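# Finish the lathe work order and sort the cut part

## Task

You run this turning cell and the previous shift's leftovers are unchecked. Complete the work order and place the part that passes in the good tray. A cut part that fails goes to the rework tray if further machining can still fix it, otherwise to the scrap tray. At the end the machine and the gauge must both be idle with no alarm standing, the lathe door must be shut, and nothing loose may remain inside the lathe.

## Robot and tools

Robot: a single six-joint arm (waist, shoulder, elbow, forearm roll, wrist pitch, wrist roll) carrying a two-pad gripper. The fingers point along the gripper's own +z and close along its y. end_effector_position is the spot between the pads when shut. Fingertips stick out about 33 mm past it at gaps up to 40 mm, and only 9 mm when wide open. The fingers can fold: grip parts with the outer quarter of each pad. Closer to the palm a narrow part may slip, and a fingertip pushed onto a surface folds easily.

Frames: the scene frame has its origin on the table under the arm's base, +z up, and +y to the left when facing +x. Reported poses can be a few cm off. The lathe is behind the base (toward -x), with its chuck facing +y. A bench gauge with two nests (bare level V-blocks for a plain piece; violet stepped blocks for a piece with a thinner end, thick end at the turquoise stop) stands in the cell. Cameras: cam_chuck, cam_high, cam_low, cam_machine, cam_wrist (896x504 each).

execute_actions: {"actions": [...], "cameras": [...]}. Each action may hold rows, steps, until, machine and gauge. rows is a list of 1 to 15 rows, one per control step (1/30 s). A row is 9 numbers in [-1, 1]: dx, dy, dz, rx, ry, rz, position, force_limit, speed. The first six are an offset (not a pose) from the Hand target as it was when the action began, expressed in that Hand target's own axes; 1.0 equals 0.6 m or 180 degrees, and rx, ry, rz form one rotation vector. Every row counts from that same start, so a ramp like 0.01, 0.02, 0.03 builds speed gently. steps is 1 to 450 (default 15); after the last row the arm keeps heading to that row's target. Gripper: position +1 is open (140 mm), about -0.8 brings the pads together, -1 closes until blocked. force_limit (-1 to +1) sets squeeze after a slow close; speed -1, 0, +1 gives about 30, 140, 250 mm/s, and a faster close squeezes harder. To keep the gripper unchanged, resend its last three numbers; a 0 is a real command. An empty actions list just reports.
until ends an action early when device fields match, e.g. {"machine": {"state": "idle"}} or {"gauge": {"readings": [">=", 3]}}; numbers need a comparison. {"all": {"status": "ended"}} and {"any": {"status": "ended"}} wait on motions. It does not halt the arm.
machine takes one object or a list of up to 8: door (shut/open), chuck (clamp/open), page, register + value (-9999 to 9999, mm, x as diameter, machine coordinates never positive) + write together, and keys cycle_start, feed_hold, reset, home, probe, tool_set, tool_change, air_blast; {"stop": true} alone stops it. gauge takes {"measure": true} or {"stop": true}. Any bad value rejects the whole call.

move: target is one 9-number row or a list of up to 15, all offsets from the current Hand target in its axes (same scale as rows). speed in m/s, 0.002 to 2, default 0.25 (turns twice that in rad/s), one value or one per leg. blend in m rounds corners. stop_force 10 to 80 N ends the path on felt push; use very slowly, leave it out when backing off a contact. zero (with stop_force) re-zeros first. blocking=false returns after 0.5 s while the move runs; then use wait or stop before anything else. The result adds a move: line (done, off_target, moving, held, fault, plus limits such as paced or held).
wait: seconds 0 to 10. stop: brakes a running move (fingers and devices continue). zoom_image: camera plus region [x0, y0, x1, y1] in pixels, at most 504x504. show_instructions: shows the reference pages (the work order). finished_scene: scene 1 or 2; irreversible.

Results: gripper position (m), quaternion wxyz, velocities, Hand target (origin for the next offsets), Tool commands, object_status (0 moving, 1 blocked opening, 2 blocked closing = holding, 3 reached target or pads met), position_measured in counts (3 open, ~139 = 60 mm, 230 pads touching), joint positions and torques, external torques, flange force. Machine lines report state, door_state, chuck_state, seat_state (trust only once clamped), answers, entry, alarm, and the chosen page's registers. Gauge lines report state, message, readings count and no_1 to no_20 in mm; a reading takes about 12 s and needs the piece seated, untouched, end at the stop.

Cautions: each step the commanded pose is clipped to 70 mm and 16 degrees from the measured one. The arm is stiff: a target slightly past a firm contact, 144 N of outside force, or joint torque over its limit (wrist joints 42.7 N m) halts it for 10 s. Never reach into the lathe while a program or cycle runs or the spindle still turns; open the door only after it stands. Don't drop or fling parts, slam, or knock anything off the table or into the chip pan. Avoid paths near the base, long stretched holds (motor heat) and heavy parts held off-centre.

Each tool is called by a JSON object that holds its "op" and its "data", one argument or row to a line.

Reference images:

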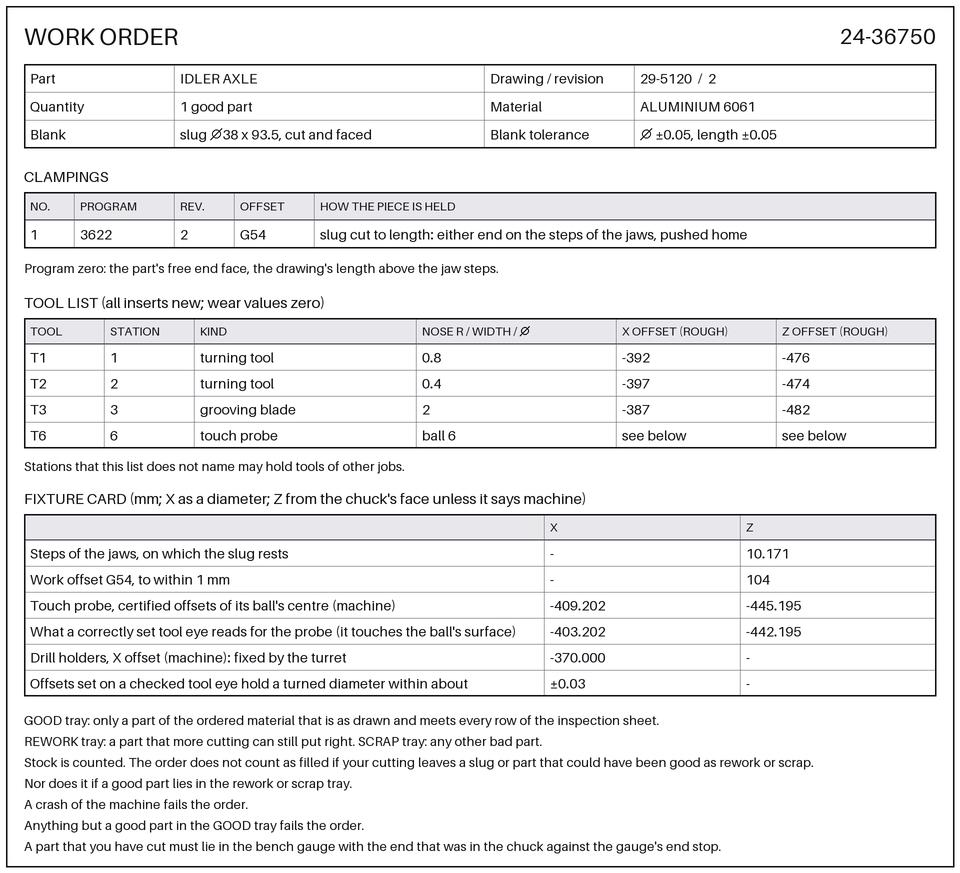

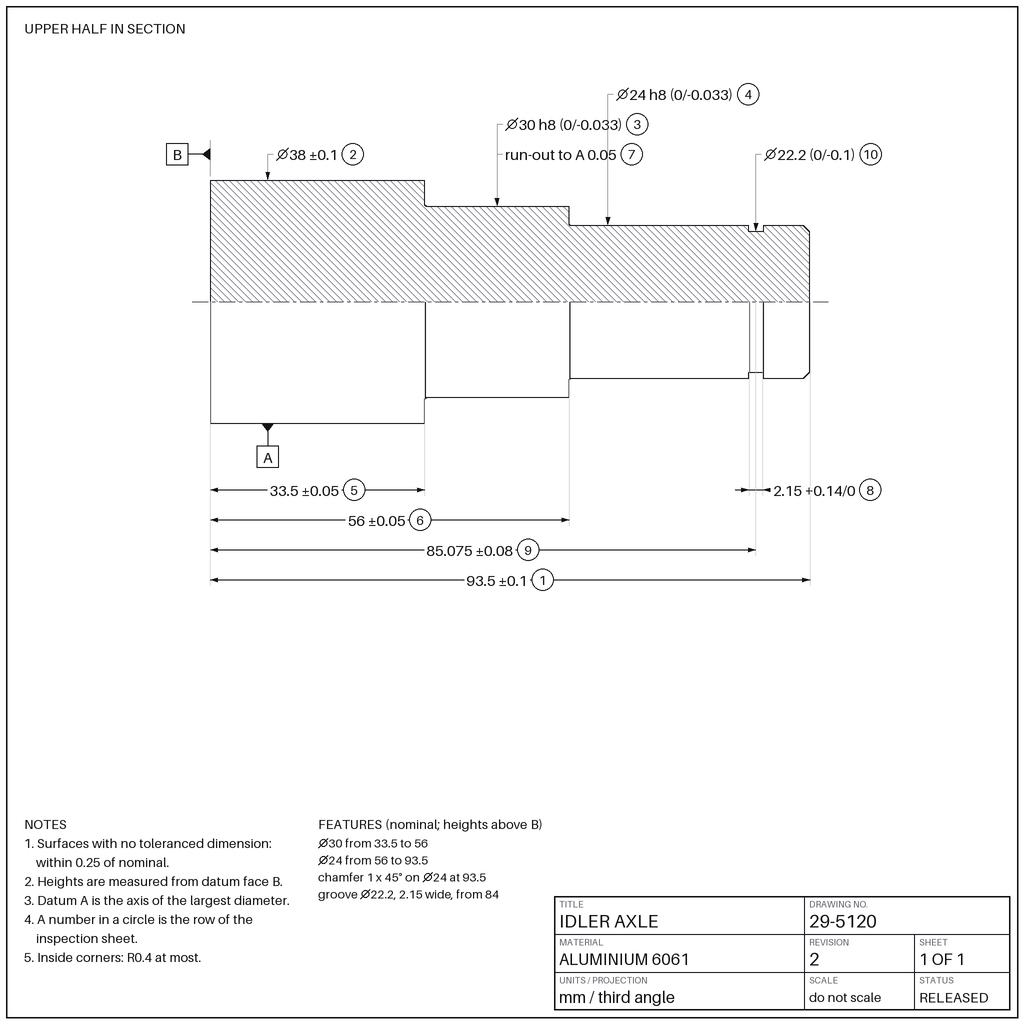

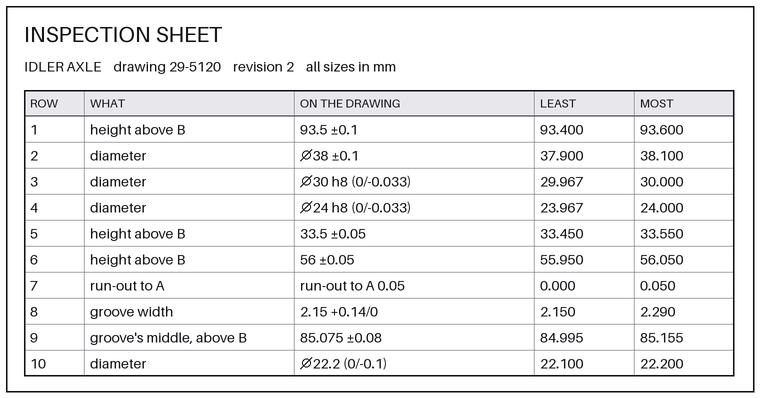

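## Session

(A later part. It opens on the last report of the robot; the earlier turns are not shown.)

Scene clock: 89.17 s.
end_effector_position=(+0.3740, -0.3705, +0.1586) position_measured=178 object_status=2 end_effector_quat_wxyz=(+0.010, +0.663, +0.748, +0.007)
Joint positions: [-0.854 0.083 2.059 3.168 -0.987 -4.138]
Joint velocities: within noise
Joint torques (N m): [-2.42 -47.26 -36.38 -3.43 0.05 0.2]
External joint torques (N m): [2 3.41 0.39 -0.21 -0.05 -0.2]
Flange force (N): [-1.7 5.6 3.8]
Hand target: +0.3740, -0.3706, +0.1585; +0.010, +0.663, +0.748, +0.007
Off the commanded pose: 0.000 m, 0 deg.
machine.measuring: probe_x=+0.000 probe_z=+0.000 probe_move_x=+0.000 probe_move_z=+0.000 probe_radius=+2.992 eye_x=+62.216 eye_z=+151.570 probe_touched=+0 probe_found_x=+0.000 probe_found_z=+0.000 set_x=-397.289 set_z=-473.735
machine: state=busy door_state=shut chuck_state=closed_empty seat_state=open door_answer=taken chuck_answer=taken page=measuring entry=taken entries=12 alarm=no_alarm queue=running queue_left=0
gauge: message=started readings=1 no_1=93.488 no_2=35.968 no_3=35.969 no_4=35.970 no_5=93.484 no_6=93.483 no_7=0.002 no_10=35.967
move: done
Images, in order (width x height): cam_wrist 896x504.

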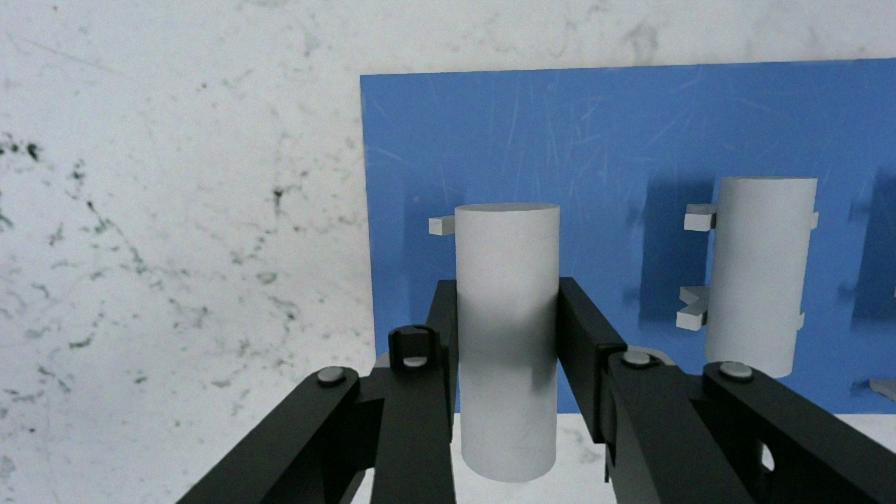

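{"op": "move", "data": {
  "target": [0, 0, 0.085, 0, 0, 0, -1, 0, -1],
  "speed": 0.12,
  "cameras": ["cam_wrist"]
}}

{"op": "move", "data": {
  "target": [0, 0, 0.05, 0, 0, 0, -1, 0, -1],
  "speed": 0.015,
  "stop_force": 10,
  "cameras": ["cam_wrist","cam_low"]
}}

{"op": "zoom_image", "data": {
  "camera": "cam_low",
  "region": [250, 190, 430, 320]
}}

Scene clock: 91.30 s.
end_effector_position=(+0.3753, -0.3707, +0.1076) position_measured=178 object_status=2 end_effector_quat_wxyz=(+0.010, +0.663, +0.748, +0.007)
Joint positions: [-0.852 0.139 2.107 3.17 -0.883 -4.139]
Joint velocities: within noise
Joint torques (N m): [-2.65 -49.63 -33.6 -3.24 -0.08 0.1]
External joint torques (N m): [2.3 1.84 0.04 -0.16 0.08 -0.1]
Flange force (N): [0.3 5.0 2.5]
Hand target: +0.3753, -0.3707, +0.1076; +0.010, +0.663, +0.748, +0.007
Off the commanded pose: 0.000 m, 0 deg.
machine.measuring: probe_x=+0.000 probe_z=+0.000 probe_move_x=+0.000 probe_move_z=+0.000 probe_radius=+2.992 eye_x=+62.216 eye_z=+151.570 probe_touched=+0 probe_found_x=+0.000 probe_found_z=+0.000 set_x=-397.289 set_z=-473.735
machine: state=busy door_state=shut chuck_state=closed_empty seat_state=open door_answer=taken chuck_answer=taken page=measuring entry=taken entries=12 alarm=no_alarm queue=running queue_left=0
gauge: message=started readings=1 no_1=93.488 no_2=35.968 no_3=35.969 no_4=35.970 no_5=93.484 no_6=93.483 no_7=0.002 no_10=35.967
move: done
Images, in order (width x height): cam_wrist 896x504.

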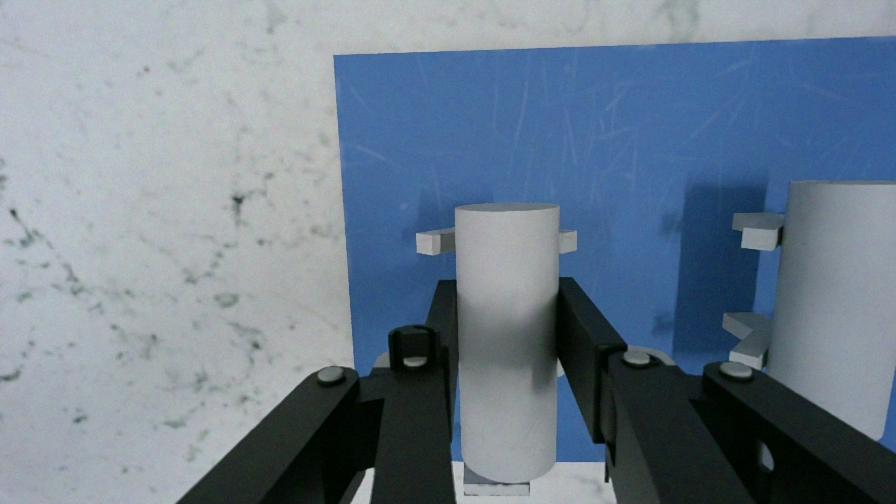

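Scene clock: 93.00 s.
end_effector_position=(+0.3756, -0.3707, +0.0914) position_measured=178 object_status=2 end_effector_quat_wxyz=(+0.010, +0.663, +0.748, +0.007)
Joint positions: [-0.852 0.159 2.121 3.17 -0.85 -4.14]
Joint velocities: within noise
Joint torques (N m): [6.55 -40.64 -28.64 1.18 2.36 -0.04]
External joint torques (N m): [-6.8 -8.67 -4.06 -4.48 -2.36 0.04]
Flange force (N): [-3.6 -13.0 -19.6]
Hand target: +0.3756, -0.3707, +0.0914; +0.010, +0.663, +0.748, +0.007 (not the last commanded pose)
Off the commanded pose: 0.014 m, 0 deg.
machine.measuring: probe_x=+0.000 probe_z=+0.000 probe_move_x=+0.000 probe_move_z=+0.000 probe_radius=+2.992 eye_x=+62.216 eye_z=+151.570 probe_touched=+0 probe_found_x=+0.000 probe_found_z=+0.000 set_x=-397.289 set_z=-473.735
machine: state=busy door_state=shut chuck_state=closed_empty seat_state=open door_answer=taken chuck_answer=taken page=measuring entry=taken entries=12 alarm=no_alarm queue=running queue_left=0
gauge: message=started readings=1 no_1=93.488 no_2=35.968 no_3=35.969 no_4=35.970 no_5=93.484 no_6=93.483 no_7=0.002 no_10=35.967
move: contact
Images, in order (width x height): cam_low 896x504, cam_wrist 896x504.

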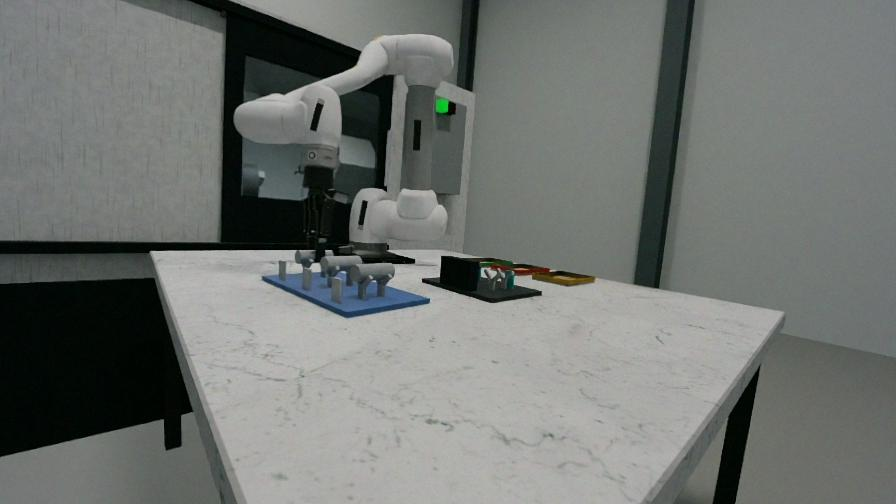

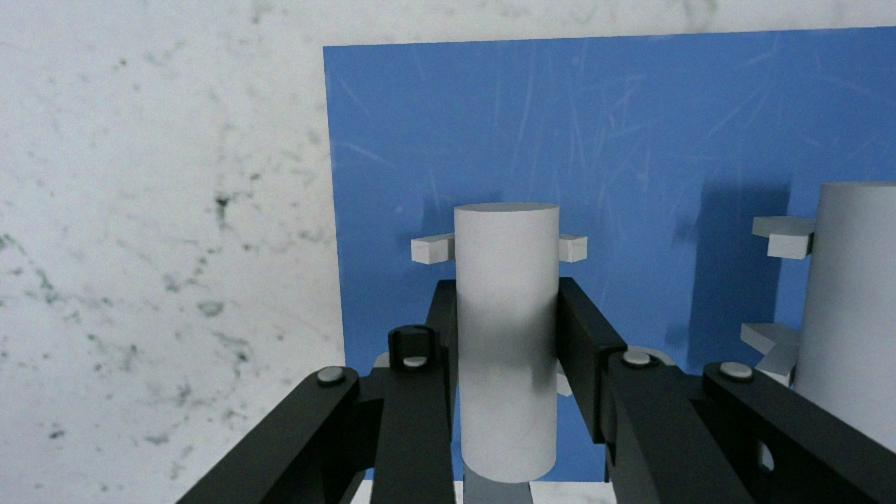

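Scaled by 2.800 from the camera's 896x504 image, which has a finer 1280x720 frame.

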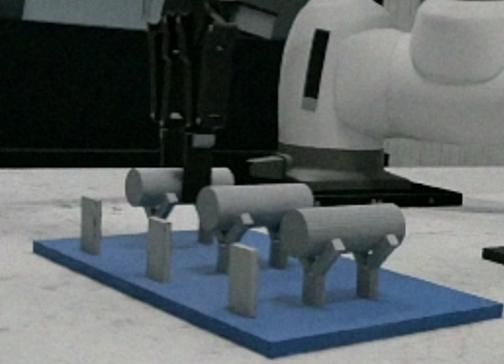

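{"op": "move", "data": {
  "target": [0, -0.0045, -0.0015, 0, 0, 0, -1, 0, -1],
  "speed": 0.02,
  "cameras": []
}}

{"op": "execute_actions", "data": {
  "actions": [
    {"rows":[[0,0,0,0,0,0,0.1,-1,-1]],"steps":70}
  ],
  "cameras": ["cam_wrist"]
}}

Scene clock: 94.30 s.
end_effector_position=(+0.3729, -0.3710, +0.0922) position_measured=178 object_status=2 end_effector_quat_wxyz=(+0.010, +0.663, +0.748, +0.007)
Joint positions: [-0.856 0.156 2.123 3.17 -0.851 -4.144]
Joint velocities: within noise
Joint torques (N m): [-1.81 -51.46 -32.73 -3.2 -0.05 0.04]
External joint torques (N m): [1.3 2.93 0.02 -0.11 0.06 -0.04]
Flange force (N): [-2.0 4.5 3.9]
Hand target: +0.3729, -0.3710, +0.0922; +0.010, +0.663, +0.748, +0.007
Off the commanded pose: 0.000 m, 0 deg.
machine.measuring: probe_x=+0.000 probe_z=+0.000 probe_move_x=+0.000 probe_move_z=+0.000 probe_radius=+2.992 eye_x=+62.216 eye_z=+151.570 probe_touched=+0 probe_found_x=+0.000 probe_found_z=+0.000 set_x=-397.289 set_z=-473.735
machine: state=busy door_state=shut chuck_state=closed_empty seat_state=open door_answer=taken chuck_answer=taken page=measuring entry=taken entries=12 alarm=no_alarm queue=running queue_left=0
gauge: message=started readings=1 no_1=93.488 no_2=35.968 no_3=35.969 no_4=35.970 no_5=93.484 no_6=93.483 no_7=0.002 no_10=35.967
move: done
No camera images: "cameras" was empty.

Scene clock: 96.83 s.
end_effector_position=(+0.3729, -0.3710, +0.0922) position_measured=117 object_status=3 end_effector_quat_wxyz=(+0.010, +0.663, +0.748, +0.007)
Joint positions: [-0.856 0.156 2.123 3.17 -0.851 -4.144]
Joint velocities: within noise
Joint torques (N m): [-1.81 -49.22 -31.49 -3.11 0.08 0.03]
External joint torques (N m): [1.49 1.11 -1.12 -0.19 -0.08 -0.03]
Flange force (N): [-1.3 4.5 0.4]
Hand target: +0.3729, -0.3710, +0.0922; +0.010, +0.663, +0.748, +0.007
Off the commanded pose: 0.000 m, 0 deg.
machine.measuring: probe_x=+0.000 probe_z=+0.000 probe_move_x=+0.000 probe_move_z=+0.000 probe_radius=+2.992 eye_x=+62.216 eye_z=+151.570 probe_touched=+0 probe_found_x=+0.000 probe_found_z=+0.000 set_x=-397.289 set_z=-473.735
machine: state=busy door_state=shut chuck_state=closed_empty seat_state=open door_answer=taken chuck_answer=taken page=measuring entry=taken entries=12 alarm=no_alarm queue=running queue_left=0
gauge: message=started readings=1 no_1=93.488 no_2=35.968 no_3=35.969 no_4=35.970 no_5=93.484 no_6=93.483 no_7=0.002 no_10=35.967
Images, in order (width x height): cam_wrist 896x504.

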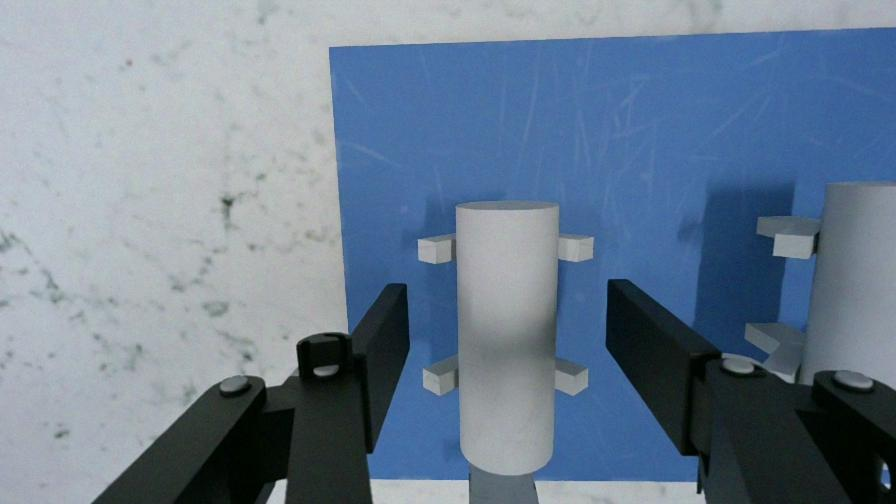

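{"op": "move", "data": {
  "target": [
    [0, 0, -0.18, 0, 0, 0, 0.1, -1, -1],
    [0, 0.208, -0.18, 0, 0, -1, 0.1, -1, -1],
    [0, 0.208, -0.04, 0, 0, -1, 0.1, -1, -1]
  ],
  "speed": [0.3, 0.6, 0.2],
  "cameras": ["cam_wrist"]
}}

Scene clock: 105.53 s.
end_effector_position=(+0.4964, -0.3554, +0.1187) position_measured=117 object_status=3 end_effector_quat_wxyz=(-0.136, -0.651, +0.731, -0.151)
Joint positions: [-0.483 0.19 2.08 2.609 -0.75 -6.285]
Joint velocities: within noise
Joint torques (N m): [-2.06 -55.58 -32.93 -3.56 0 -0.01]
External joint torques (N m): [1.66 1.08 -1.96 -0.13 0.12 0.01]
Flange force (N): [-1.2 -5.9 -0.2]
Hand target: +0.4962, -0.3559, +0.1192; -0.051, -0.714, +0.696, -0.067
Off the commanded pose: 0.001 m, 27 deg; orientation clipped.
machine.measuring: probe_x=+0.000 probe_z=+0.000 probe_move_x=+0.000 probe_move_z=+0.000 probe_radius=+2.992 eye_x=+62.216 eye_z=+151.570 probe_touched=+0 probe_found_x=+0.000 probe_found_z=+0.000 set_x=-387.211 set_z=-481.607
machine: state=idle door_state=shut chuck_state=closed_empty seat_state=open door_answer=taken chuck_answer=taken page=measuring entry=taken entries=12 alarm=no_alarm queue=done queue_left=0
gauge: message=started readings=1 no_1=93.488 no_2=35.968 no_3=35.969 no_4=35.970 no_5=93.484 no_6=93.483 no_7=0.002 no_10=35.967
joint sent to its limit — joint 6 (wrist roll), lower limit.
move: off_target; limits=paced
Images, in order (width x height): cam_wrist 896x504.

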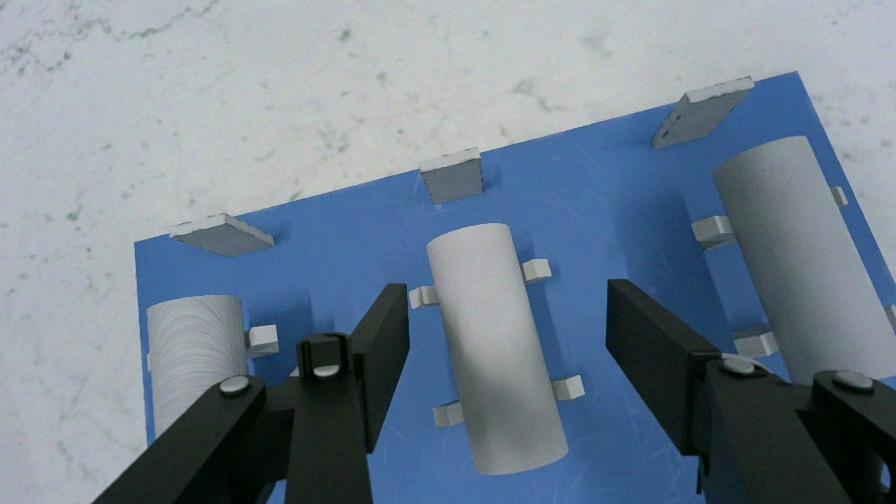

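{"op": "move", "data": {
  "target": [
    [0, 0, -0.15, 0, 0, -0.5, 0.1, -1, -1],
    [0, 0, -0.15, 0, 0, -0.98, 0.1, -1, -1],
    [0, 0, -0.15, 0, 0, 0.5, 0.1, -1, -1],
    [0, 0, -0.15, 0.0037, -0.052, -0.0303, 0.1, -1, -1]
  ],
  "speed": 0.6,
  "cameras": ["cam_wrist"]
}}

Scene clock: 115.33 s.
end_effector_position=(+0.4943, -0.3404, +0.2075) position_measured=117 object_status=3 end_effector_quat_wxyz=(-0.143, -0.624, +0.753, -0.153)
Joint positions: [-0.45 0.096 2.001 -3.621 -0.934 -6.285]
Joint velocities: within noise
Joint torques (N m): [-2.19 -49.26 -37.89 -4.12 0.11 0.01]
External joint torques (N m): [1.88 0.69 -0.74 -0.21 0.03 -0.01]
Flange force (N): [-2.6 -3.2 -1.0]
Hand target: +0.4940, -0.3410, +0.2079; -0.063, -0.697, +0.711, -0.076
Off the commanded pose: 0.001 m, 30 deg; orientation clipped.
machine.measuring: probe_x=+0.000 probe_z=+0.000 probe_move_x=+0.000 probe_move_z=+0.000 probe_radius=+2.992 eye_x=+62.216 eye_z=+151.570 probe_touched=+0 probe_found_x=+0.000 probe_found_z=+0.000 set_x=-387.211 set_z=-481.607
machine: state=idle door_state=shut chuck_state=closed_empty seat_state=open door_answer=taken chuck_answer=taken page=measuring entry=taken entries=12 alarm=no_alarm queue=done queue_left=0
gauge: message=started readings=1 no_1=93.488 no_2=35.968 no_3=35.969 no_4=35.970 no_5=93.484 no_6=93.483 no_7=0.002 no_10=35.967
joint sent to its limit — joint 6 (wrist roll), lower limit.
move: off_target; limits=paced
Images, in order (width x height): cam_wrist 896x504.

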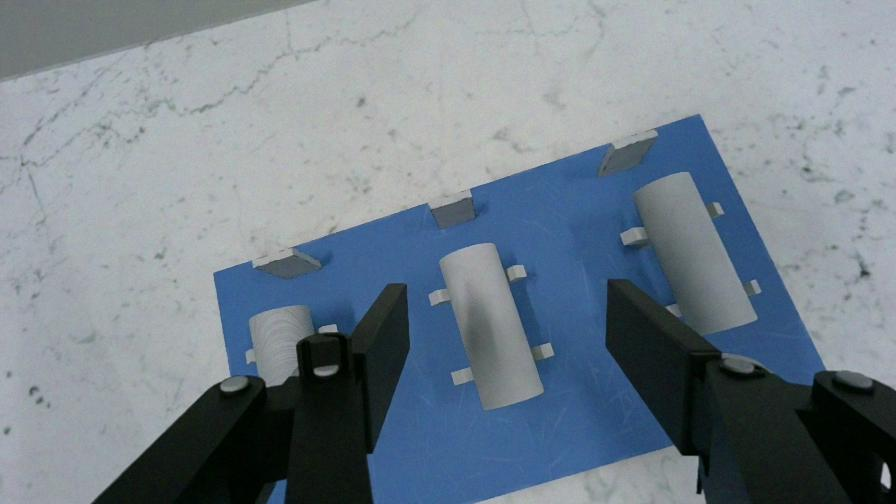

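{"op": "move", "data": {
  "target": [
    [0, 0, 0, 0, 0, 0.4, 0.1, -1, -1],
    [0, 0, 0, 0, 0, 0.8, 0.1, -1, -1],
    [0, 0, 0, 0, 0, -0.8, 0.1, -1, -1],
    [0, 0, 0, 0, 0, -0.4, 0.1, -1, -1],
    [0, 0, 0, 0.0057, -0.0617, -0.0447, 0.1, -1, -1]
  ],
  "speed": 0.5,
  "cameras": ["cam_wrist"]
}}

Scene clock: 124.90 s.
end_effector_position=(+0.4940, -0.3410, +0.2079) position_measured=117 object_status=3 end_effector_quat_wxyz=(-0.007, +0.749, -0.662, +0.010)
Joint positions: [-0.667 0.151 1.88 -3.119 -1.094 -0.808]
Joint velocities: within noise
Joint torques (N m): [-2.09 -55.02 -37.25 -3.83 0.12 0.04]
External joint torques (N m): [1.6 0.97 -1.32 -0.12 -0.03 -0.04]
Flange force (N): [0.8 -4.8 -0.7]
Hand target: +0.4940, -0.3410, +0.2079; -0.007, +0.749, -0.662, +0.010
Off the commanded pose: 0.000 m, 0 deg.
machine.measuring: probe_x=+0.000 probe_z=+0.000 probe_move_x=+0.000 probe_move_z=+0.000 probe_radius=+2.992 eye_x=+62.216 eye_z=+151.570 probe_touched=+0 probe_found_x=+0.000 probe_found_z=+0.000 set_x=-387.211 set_z=-481.607
machine: state=idle door_state=shut chuck_state=closed_empty seat_state=open door_answer=taken chuck_answer=taken page=measuring entry=taken entries=12 alarm=no_alarm queue=done queue_left=0
gauge: message=started readings=1 no_1=93.488 no_2=35.968 no_3=35.969 no_4=35.970 no_5=93.484 no_6=93.483 no_7=0.002 no_10=35.967
move: done
Images, in order (width x height): cam_wrist 896x504.

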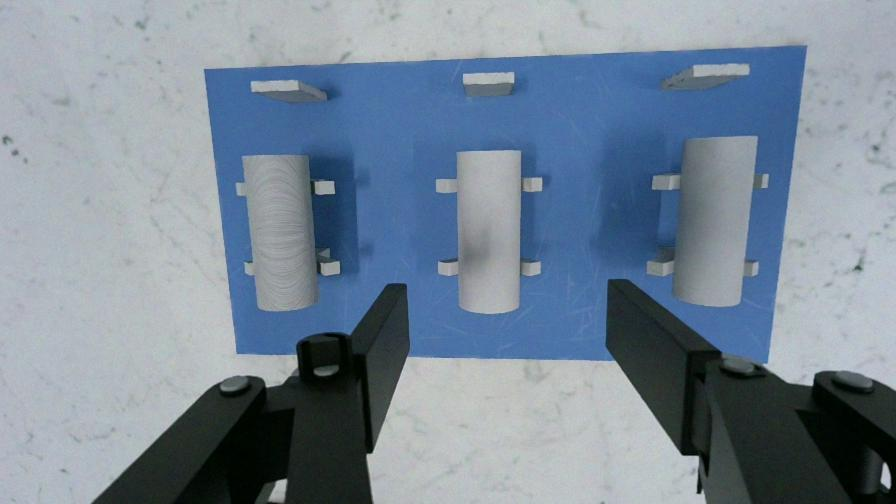

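{"op": "move", "data": {
  "target": [0.0275, -0.005, 0.193, 0, 0, 0, 0.1, -1, -1],
  "speed": 0.2,
  "cameras": ["cam_wrist"]
}}

Scene clock: 126.73 s.
end_effector_position=(+0.5019, -0.3573, +0.0924) position_measured=117 object_status=3 end_effector_quat_wxyz=(-0.007, +0.749, -0.662, +0.010)
Joint positions: [-0.679 0.28 1.96 -3.116 -0.885 -0.826]
Joint velocities: within noise
Joint torques (N m): [-2.09 -64.15 -32.72 -3.4 -0.01 0.11]
External joint torques (N m): [1.62 1.8 -1.04 -0.06 0.1 -0.11]
Flange force (N): [1.3 -5.0 1.4]
Hand target: +0.5019, -0.3573, +0.0923; -0.007, +0.749, -0.662, +0.010
Off the commanded pose: 0.000 m, 0 deg.
machine.measuring: probe_x=+0.000 probe_z=+0.000 probe_move_x=+0.000 probe_move_z=+0.000 probe_radius=+2.992 eye_x=+62.216 eye_z=+151.570 probe_touched=+0 probe_found_x=+0.000 probe_found_z=+0.000 set_x=-387.211 set_z=-481.607
machine: state=idle door_state=shut chuck_state=closed_empty seat_state=open door_answer=taken chuck_answer=taken page=measuring entry=taken entries=12 alarm=no_alarm queue=done queue_left=0
gauge: message=started readings=1 no_1=93.488 no_2=35.968 no_3=35.969 no_4=35.970 no_5=93.484 no_6=93.483 no_7=0.002 no_10=35.967
move: done
Images, in order (width x height): cam_wrist 896x504.

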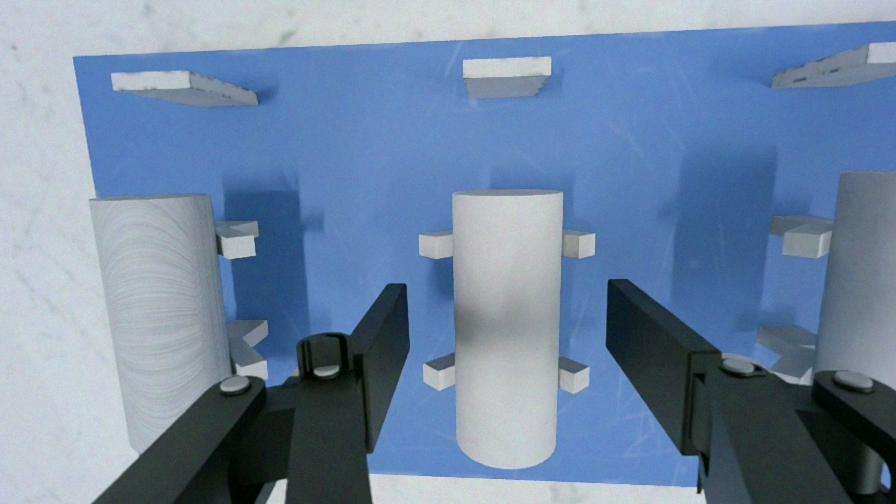

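{"op": "execute_actions", "data": {
  "actions": [
    {"rows":[[0,0,0,0,0,0,-1,0,-1]],"steps":60}
  ],
  "cameras": []
}}

{"op": "move", "data": {
  "target": [0, 0, -0.18, 0, 0, 0, -1, 0, -1],
  "speed": 0.12,
  "cameras": ["cam_wrist"]
}}

Scene clock: 129.60 s.
end_effector_position=(+0.5020, -0.3573, +0.0923) position_measured=175 object_status=2 end_effector_quat_wxyz=(-0.007, +0.749, -0.662, +0.010)
Joint positions: [-0.679 0.28 1.96 -3.116 -0.885 -0.826]
Joint velocities: within noise
Joint torques (N m): [-8.12 -51.97 -22.71 -6.99 -1.19 -0.54]
External joint torques (N m): [7.41 -10.06 -10.99 3.53 1.28 0.54]
Flange force (N): [-4.6 -14.5 -16.6]
Hand target: +0.5019, -0.3573, +0.0923; -0.007, +0.749, -0.662, +0.010
Off the commanded pose: 0.000 m, 0 deg.
machine.measuring: probe_x=+0.000 probe_z=+0.000 probe_move_x=+0.000 probe_move_z=+0.000 probe_radius=+2.992 eye_x=+62.216 eye_z=+151.570 probe_touched=+0 probe_found_x=+0.000 probe_found_z=+0.000 set_x=-387.211 set_z=-481.607
machine: state=idle door_state=shut chuck_state=closed_empty seat_state=open door_answer=taken chuck_answer=taken page=measuring entry=taken entries=12 alarm=no_alarm queue=done queue_left=0
gauge: message=started readings=1 no_1=93.488 no_2=35.968 no_3=35.969 no_4=35.970 no_5=93.484 no_6=93.483 no_7=0.002 no_10=35.967
No camera images: "cameras" was empty.

Scene clock: 130.90 s.
end_effector_position=(+0.4992, -0.3570, +0.2002) position_measured=175 object_status=2 end_effector_quat_wxyz=(-0.007, +0.749, -0.662, +0.010)
Joint positions: [-0.683 0.177 1.864 -3.119 -1.085 -0.824]
Joint velocities: within noise
Joint torques (N m): [-1.98 -59.09 -38.56 -3.79 0.2 0.06]
External joint torques (N m): [1.46 2.81 0.26 -0.13 -0.11 -0.06]
Flange force (N): [1.0 -4.4 2.3]
Hand target: +0.4992, -0.3570, +0.2003; -0.007, +0.749, -0.662, +0.010
Off the commanded pose: 0.000 m, 0 deg.
machine.measuring: probe_x=+0.000 probe_z=+0.000 probe_move_x=+0.000 probe_move_z=+0.000 probe_radius=+2.992 eye_x=+62.216 eye_z=+151.570 probe_touched=+0 probe_found_x=+0.000 probe_found_z=+0.000 set_x=-387.211 set_z=-481.607
machine: state=idle door_state=shut chuck_state=closed_empty seat_state=open door_answer=taken chuck_answer=taken page=measuring entry=taken entries=12 alarm=no_alarm queue=done queue_left=0
gauge: message=started readings=1 no_1=93.488 no_2=35.968 no_3=35.969 no_4=35.970 no_5=93.484 no_6=93.483 no_7=0.002 no_10=35.967
move: done
Images, in order (width x height): cam_wrist 896x504.

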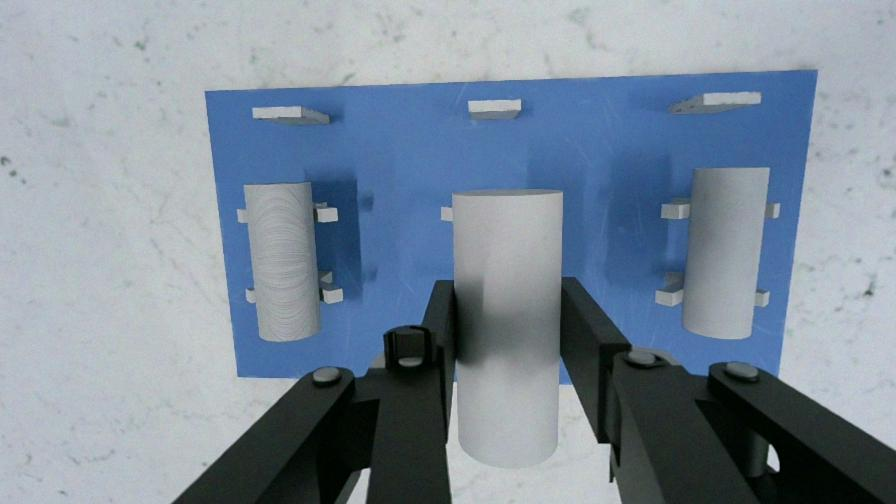

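{"op": "move", "data": {
  "target": [
    [-0.3, -0.19, -0.05, 0, 0, -0.5, -1, 0, -1],
    [-0.595, -0.3865, 0, 0, 0, -0.971, -1, 0, -1],
    [-0.595, -0.3865, 0.142, 0, 0, -0.971, -1, 0, -1]
  ],
  "speed": [0.5, 0.5, 0.15],
  "blend": [0.05, 0, 0],
  "cameras": ["cam_wrist","cam_low"]
}}

Scene clock: 136.80 s.
end_effector_position=(+0.6874, +0.0257, +0.1189) position_measured=175 object_status=2 end_effector_quat_wxyz=(+0.010, +0.695, +0.718, +0.008)
Joint positions: [-0.009 0.345 1.802 -3.135 -0.969 -3.194]
Joint velocities: within noise
Joint torques (N m): [-2.87 -74.11 -36.1 -3.46 0.18 0.04]
External joint torques (N m): [2.3 2.41 0.12 -0.2 -0.12 -0.03]
Flange force (N): [3.3 3.3 2.2]
Hand target: +0.6874, +0.0257, +0.1189; +0.010, +0.695, +0.718, +0.008
Off the commanded pose: 0.000 m, 0 deg.
machine.measuring: probe_x=+0.000 probe_z=+0.000 probe_move_x=+0.000 probe_move_z=+0.000 probe_radius=+2.992 eye_x=+62.216 eye_z=+151.570 probe_touched=+0 probe_found_x=+0.000 probe_found_z=+0.000 set_x=-387.211 set_z=-481.607
machine: state=idle door_state=shut chuck_state=closed_empty seat_state=open door_answer=taken chuck_answer=taken page=measuring entry=taken entries=12 alarm=no_alarm queue=done queue_left=0
gauge: message=started readings=1 no_1=93.488 no_2=35.968 no_3=35.969 no_4=35.970 no_5=93.484 no_6=93.483 no_7=0.002 no_10=35.967
move: done
Images, in order (width x height): cam_low 896x504, cam_wrist 896x504.

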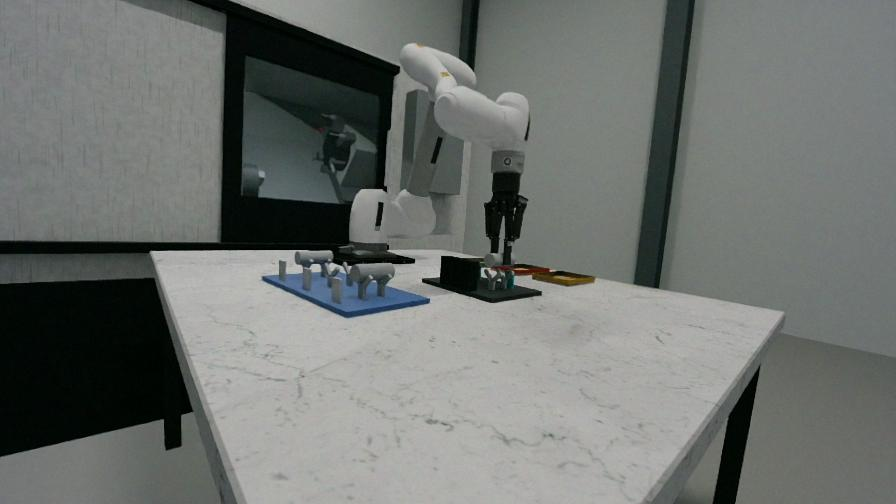

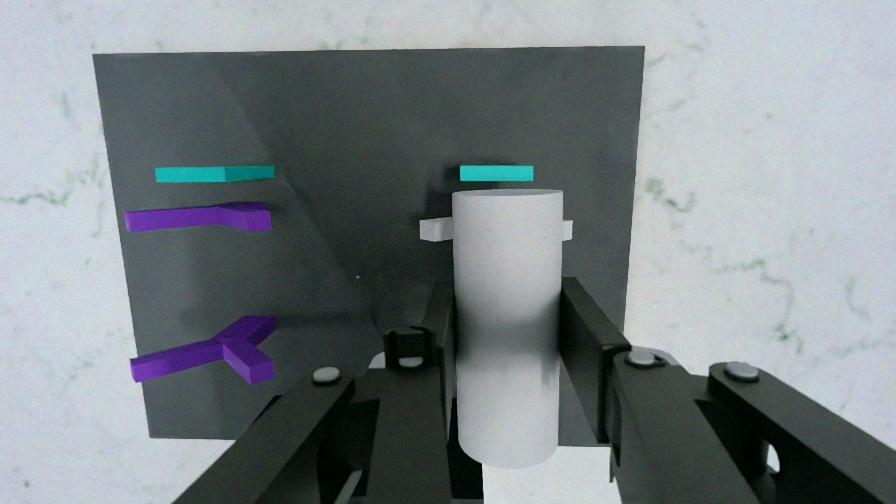

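{"op": "move", "data": {
  "target": [0.003, -0.006, 0.035, 0, 0, 0, -1, 0, -1],
  "speed": 0.06,
  "cameras": []
}}

{"op": "move", "data": {
  "target": [0, 0, 0.03, 0, 0, 0, -1, 0, -1],
  "speed": 0.015,
  "stop_force": 10,
  "cameras": []
}}

{"op": "move", "data": {
  "target": [0, 0, -0.0015, 0, 0, 0, -1, 0, -1],
  "speed": 0.02,
  "cameras": []
}}

{"op": "move", "data": {
  "target": [0.012, 0, 0, 0, 0, 0, -1, 0, -1],
  "speed": 0.01,
  "stop_force": 12,
  "cameras": ["cam_wrist"]
}}

Scene clock: 138.83 s.
end_effector_position=(+0.6843, +0.0273, +0.0978) position_measured=175 object_status=2 end_effector_quat_wxyz=(+0.010, +0.695, +0.718, +0.008)
Joint positions: [-0.007 0.361 1.825 -3.135 -0.93 -3.192]
Joint velocities: within noise
Joint torques (N m): [-2.54 -74.8 -35.65 -3.5 0.29 0.05]
External joint torques (N m): [1.96 2.82 0.69 -0.05 -0.23 -0.05]
Flange force (N): [2.8 2.7 2.9]
Hand target: +0.6843, +0.0273, +0.0978; +0.010, +0.695, +0.718, +0.008
Off the commanded pose: 0.000 m, 0 deg.
machine.measuring: probe_x=+0.000 probe_z=+0.000 probe_move_x=+0.000 probe_move_z=+0.000 probe_radius=+2.992 eye_x=+62.216 eye_z=+151.570 probe_touched=+0 probe_found_x=+0.000 probe_found_z=+0.000 set_x=-387.211 set_z=-481.607
machine: state=idle door_state=shut chuck_state=closed_empty seat_state=open door_answer=taken chuck_answer=taken page=measuring entry=taken entries=12 alarm=no_alarm queue=done queue_left=0
gauge: message=started readings=1 no_1=93.488 no_2=35.968 no_3=35.969 no_4=35.970 no_5=93.484 no_6=93.483 no_7=0.002 no_10=35.967
move: done
No camera images: "cameras" was empty.

Scene clock: 139.77 s.
end_effector_position=(+0.6846, +0.0273, +0.0930) position_measured=175 object_status=2 end_effector_quat_wxyz=(+0.010, +0.695, +0.718, +0.008)
Joint positions: [-0.007 0.366 1.828 -3.135 -0.922 -3.192]
Joint velocities: within noise
Joint torques (N m): [-2.43 -51.66 -19.55 -3.9 0.08 -0.54]
External joint torques (N m): [2.05 -21.14 -15.28 0.37 -0.02 0.54]
Flange force (N): [4.0 3.2 -32.1]
Hand target: +0.6846, +0.0273, +0.0930; +0.010, +0.695, +0.718, +0.008 (not the last commanded pose)
Off the commanded pose: 0.013 m, 0 deg.
machine.measuring: probe_x=+0.000 probe_z=+0.000 probe_move_x=+0.000 probe_move_z=+0.000 probe_radius=+2.992 eye_x=+62.216 eye_z=+151.570 probe_touched=+0 probe_found_x=+0.000 probe_found_z=+0.000 set_x=-387.211 set_z=-481.607
machine: state=idle door_state=shut chuck_state=closed_empty seat_state=open door_answer=taken chuck_answer=taken page=measuring entry=taken entries=12 alarm=no_alarm queue=done queue_left=0
gauge: message=started readings=1 no_1=93.488 no_2=35.968 no_3=35.969 no_4=35.970 no_5=93.484 no_6=93.483 no_7=0.002 no_10=35.967
move: contact
No camera images: "cameras" was empty.

Scene clock: 140.47 s.
end_effector_position=(+0.6845, +0.0273, +0.0938) position_measured=175 object_status=2 end_effector_quat_wxyz=(+0.010, +0.695, +0.718, +0.008)
Joint positions: [-0.007 0.365 1.828 -3.135 -0.924 -3.192]
Joint velocities: within noise
Joint torques (N m): [-2.68 -73.86 -32.93 -3.64 -0.69 0.03]
External joint torques (N m): [2.19 1.57 -1.85 0.1 0.75 -0.03]
Flange force (N): [3.2 5.5 1.6]
Hand target: +0.6845, +0.0273, +0.0939; +0.010, +0.695, +0.718, +0.008
Off the commanded pose: 0.000 m, 0 deg.
machine.measuring: probe_x=+0.000 probe_z=+0.000 probe_move_x=+0.000 probe_move_z=+0.000 probe_radius=+2.992 eye_x=+62.216 eye_z=+151.570 probe_touched=+0 probe_found_x=+0.000 probe_found_z=+0.000 set_x=-387.211 set_z=-481.607
machine: state=idle door_state=shut chuck_state=closed_empty seat_state=open door_answer=taken chuck_answer=taken page=measuring entry=taken entries=12 alarm=no_alarm queue=done queue_left=0
gauge: message=started readings=1 no_1=93.488 no_2=35.968 no_3=35.969 no_4=35.970 no_5=93.484 no_6=93.483 no_7=0.002 no_10=35.967
move: done
No camera images: "cameras" was empty.

Scene clock: 141.33 s.
end_effector_position=(+0.6845, +0.0282, +0.0939) position_measured=175 object_status=2 end_effector_quat_wxyz=(+0.010, +0.695, +0.718, +0.008)
Joint positions: [-0.005 0.365 1.828 -3.135 -0.924 -3.19]
Joint velocities: within noise
Joint torques (N m): [12.98 -72.06 -34.31 2.81 0.75 -0.17]
External joint torques (N m): [-13.56 -0.98 -0.7 -6.37 -0.68 0.17]
Flange force (N): [-19.5 -0.2 -2.8]
Hand target: +0.6845, +0.0282, +0.0939; +0.010, +0.695, +0.718, +0.008 (not the last commanded pose)
Off the commanded pose: 0.006 m, 0 deg.
machine.measuring: probe_x=+0.000 probe_z=+0.000 probe_move_x=+0.000 probe_move_z=+0.000 probe_radius=+2.992 eye_x=+62.216 eye_z=+151.570 probe_touched=+0 probe_found_x=+0.000 probe_found_z=+0.000 set_x=-387.211 set_z=-481.607
machine: state=idle door_state=shut chuck_state=closed_empty seat_state=open door_answer=taken chuck_answer=taken page=measuring entry=taken entries=12 alarm=no_alarm queue=done queue_left=0
gauge: message=started readings=1 no_1=93.488 no_2=35.968 no_3=35.969 no_4=35.970 no_5=93.484 no_6=93.483 no_7=0.002 no_10=35.967
move: contact
Images, in order (width x height): cam_wrist 896x504.

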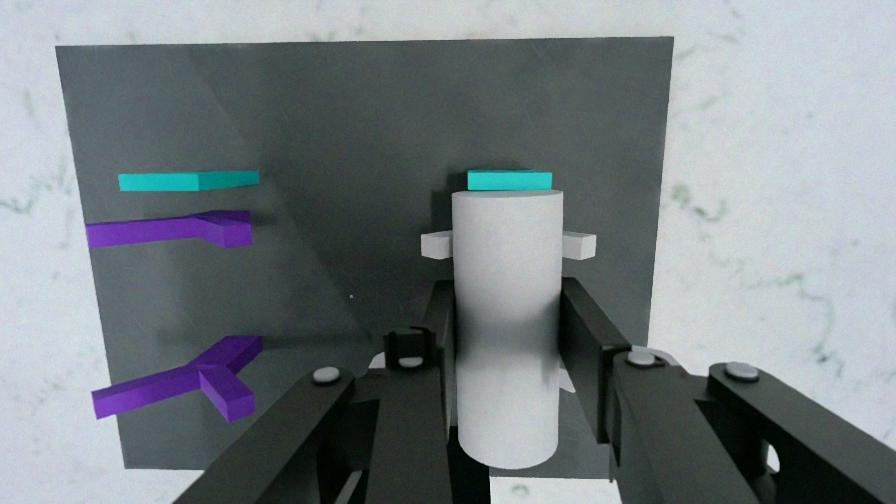

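Centered well. Release and measure.

{"op": "execute_actions", "data": {
  "actions": [
    {"rows":[[-0.0003,0,0.001,0,0,0,-1,0,-1]],"steps":12},
    {"rows":[[0,0,0,0,0,0,0.0,-1,-1]],"steps":45},
    {"gauge":{"measure":true},"machine":[{"register":"t1_x","value":-391.755,"write":true,"page":"tools"},{"register":"t1_z","value":-475.885,"write":true},{"register":"t1_radius","value":0.8,"write":true},{"register":"t3_x","value":-387.211,"write":true},{"register":"t3_z","value":-481.607,"write":true},{"register":"t3_radius","value":0,"write":true}],"steps":30},
    {"steps":400,"until":{"gauge":{"readings":["=",2]}}}
  ],
  "cameras": []
}}

Scene clock: 156.37 s.
end_effector_position=(+0.6845, +0.0280, +0.0933) position_measured=129 object_status=3 end_effector_quat_wxyz=(+0.010, +0.695, +0.718, +0.008)
Joint positions: [-0.006 0.365 1.828 -3.135 -0.923 -3.19]
Joint velocities: within noise
Joint torques (N m): [-2.54 -73.56 -34.08 -3.39 0.08 0.03]
External joint torques (N m): [2.03 0.66 -0.84 -0.16 -0.02 -0.03]
External joint torques at the end of the 1st action: [-10.43 -4.33 -5.59 -4.98 0.64 0.06]
External joint torques at the end of the 2nd action: [1.52 0.95 -0.92 -0.13 -0.01 0.01]
External joint torques at the end of the 3rd action: [1.91 -0.23 -1.24 -0.16 0.02 -0.02]
Flange force (N): [3.0 2.7 0.1]
Flange force at the end of the 1st action (N): [-15.0 4.5 -7.3]
Flange force at the end of the 2nd action (N): [2.3 3.2 0.3]
Flange force at the end of the 3rd action (N): [2.8 2.3 -1.0]
Hand target: +0.6845, +0.0280, +0.0933; +0.010, +0.695, +0.718, +0.008
Off the commanded pose: 0.000 m, 0 deg.
machine.tools: t1_x=-391.755 t1_x_wear=+0.000 t1_z=-475.885 t1_z_wear=+0.000 t1_radius=+0.800 t1_station=+1.000 t2_x=-397.292 t2_x_wear=+0.000 t2_z=-473.735 t2_z_wear=+0.000 t2_radius=+0.400 t2_station=+2.000 t3_x=-387.211 t3_x_wear=+0.000 t3_z=-481.607 t3_z_wear=+0.000 t3_radius=+0.000 t3_station=+3.000 t4_x=-370.000 t4_x_wear=+0.000 t4_z=-422.887 t4_z_wear=+0.000 t4_radius=+0.000 t4_station=+4.000 t5_x=-414.552 t5_x_wear=+0.000 t5_z=-431.612 t5_z_wear=+0.000 t5_radius=+0.400 t5_station=+5.000 t6_x=-409.202 t6_x_wear=+0.000 t6_z=-445.195 t6_z_wear=+0.000 t6_radius=+3.000 t6_station=+6.000
machine: state=idle door_state=shut chuck_state=closed_empty seat_state=open door_answer=taken chuck_answer=taken page=tools entry=taken entries=18 alarm=no_alarm queue=done queue_left=0
gauge: message=started readings=2 no_1=93.518 no_2=38.019 no_3=38.019 no_4=38.016 no_5=93.517 no_6=93.519 no_7=0.001 no_10=38.021
No camera images: "cameras" was empty.


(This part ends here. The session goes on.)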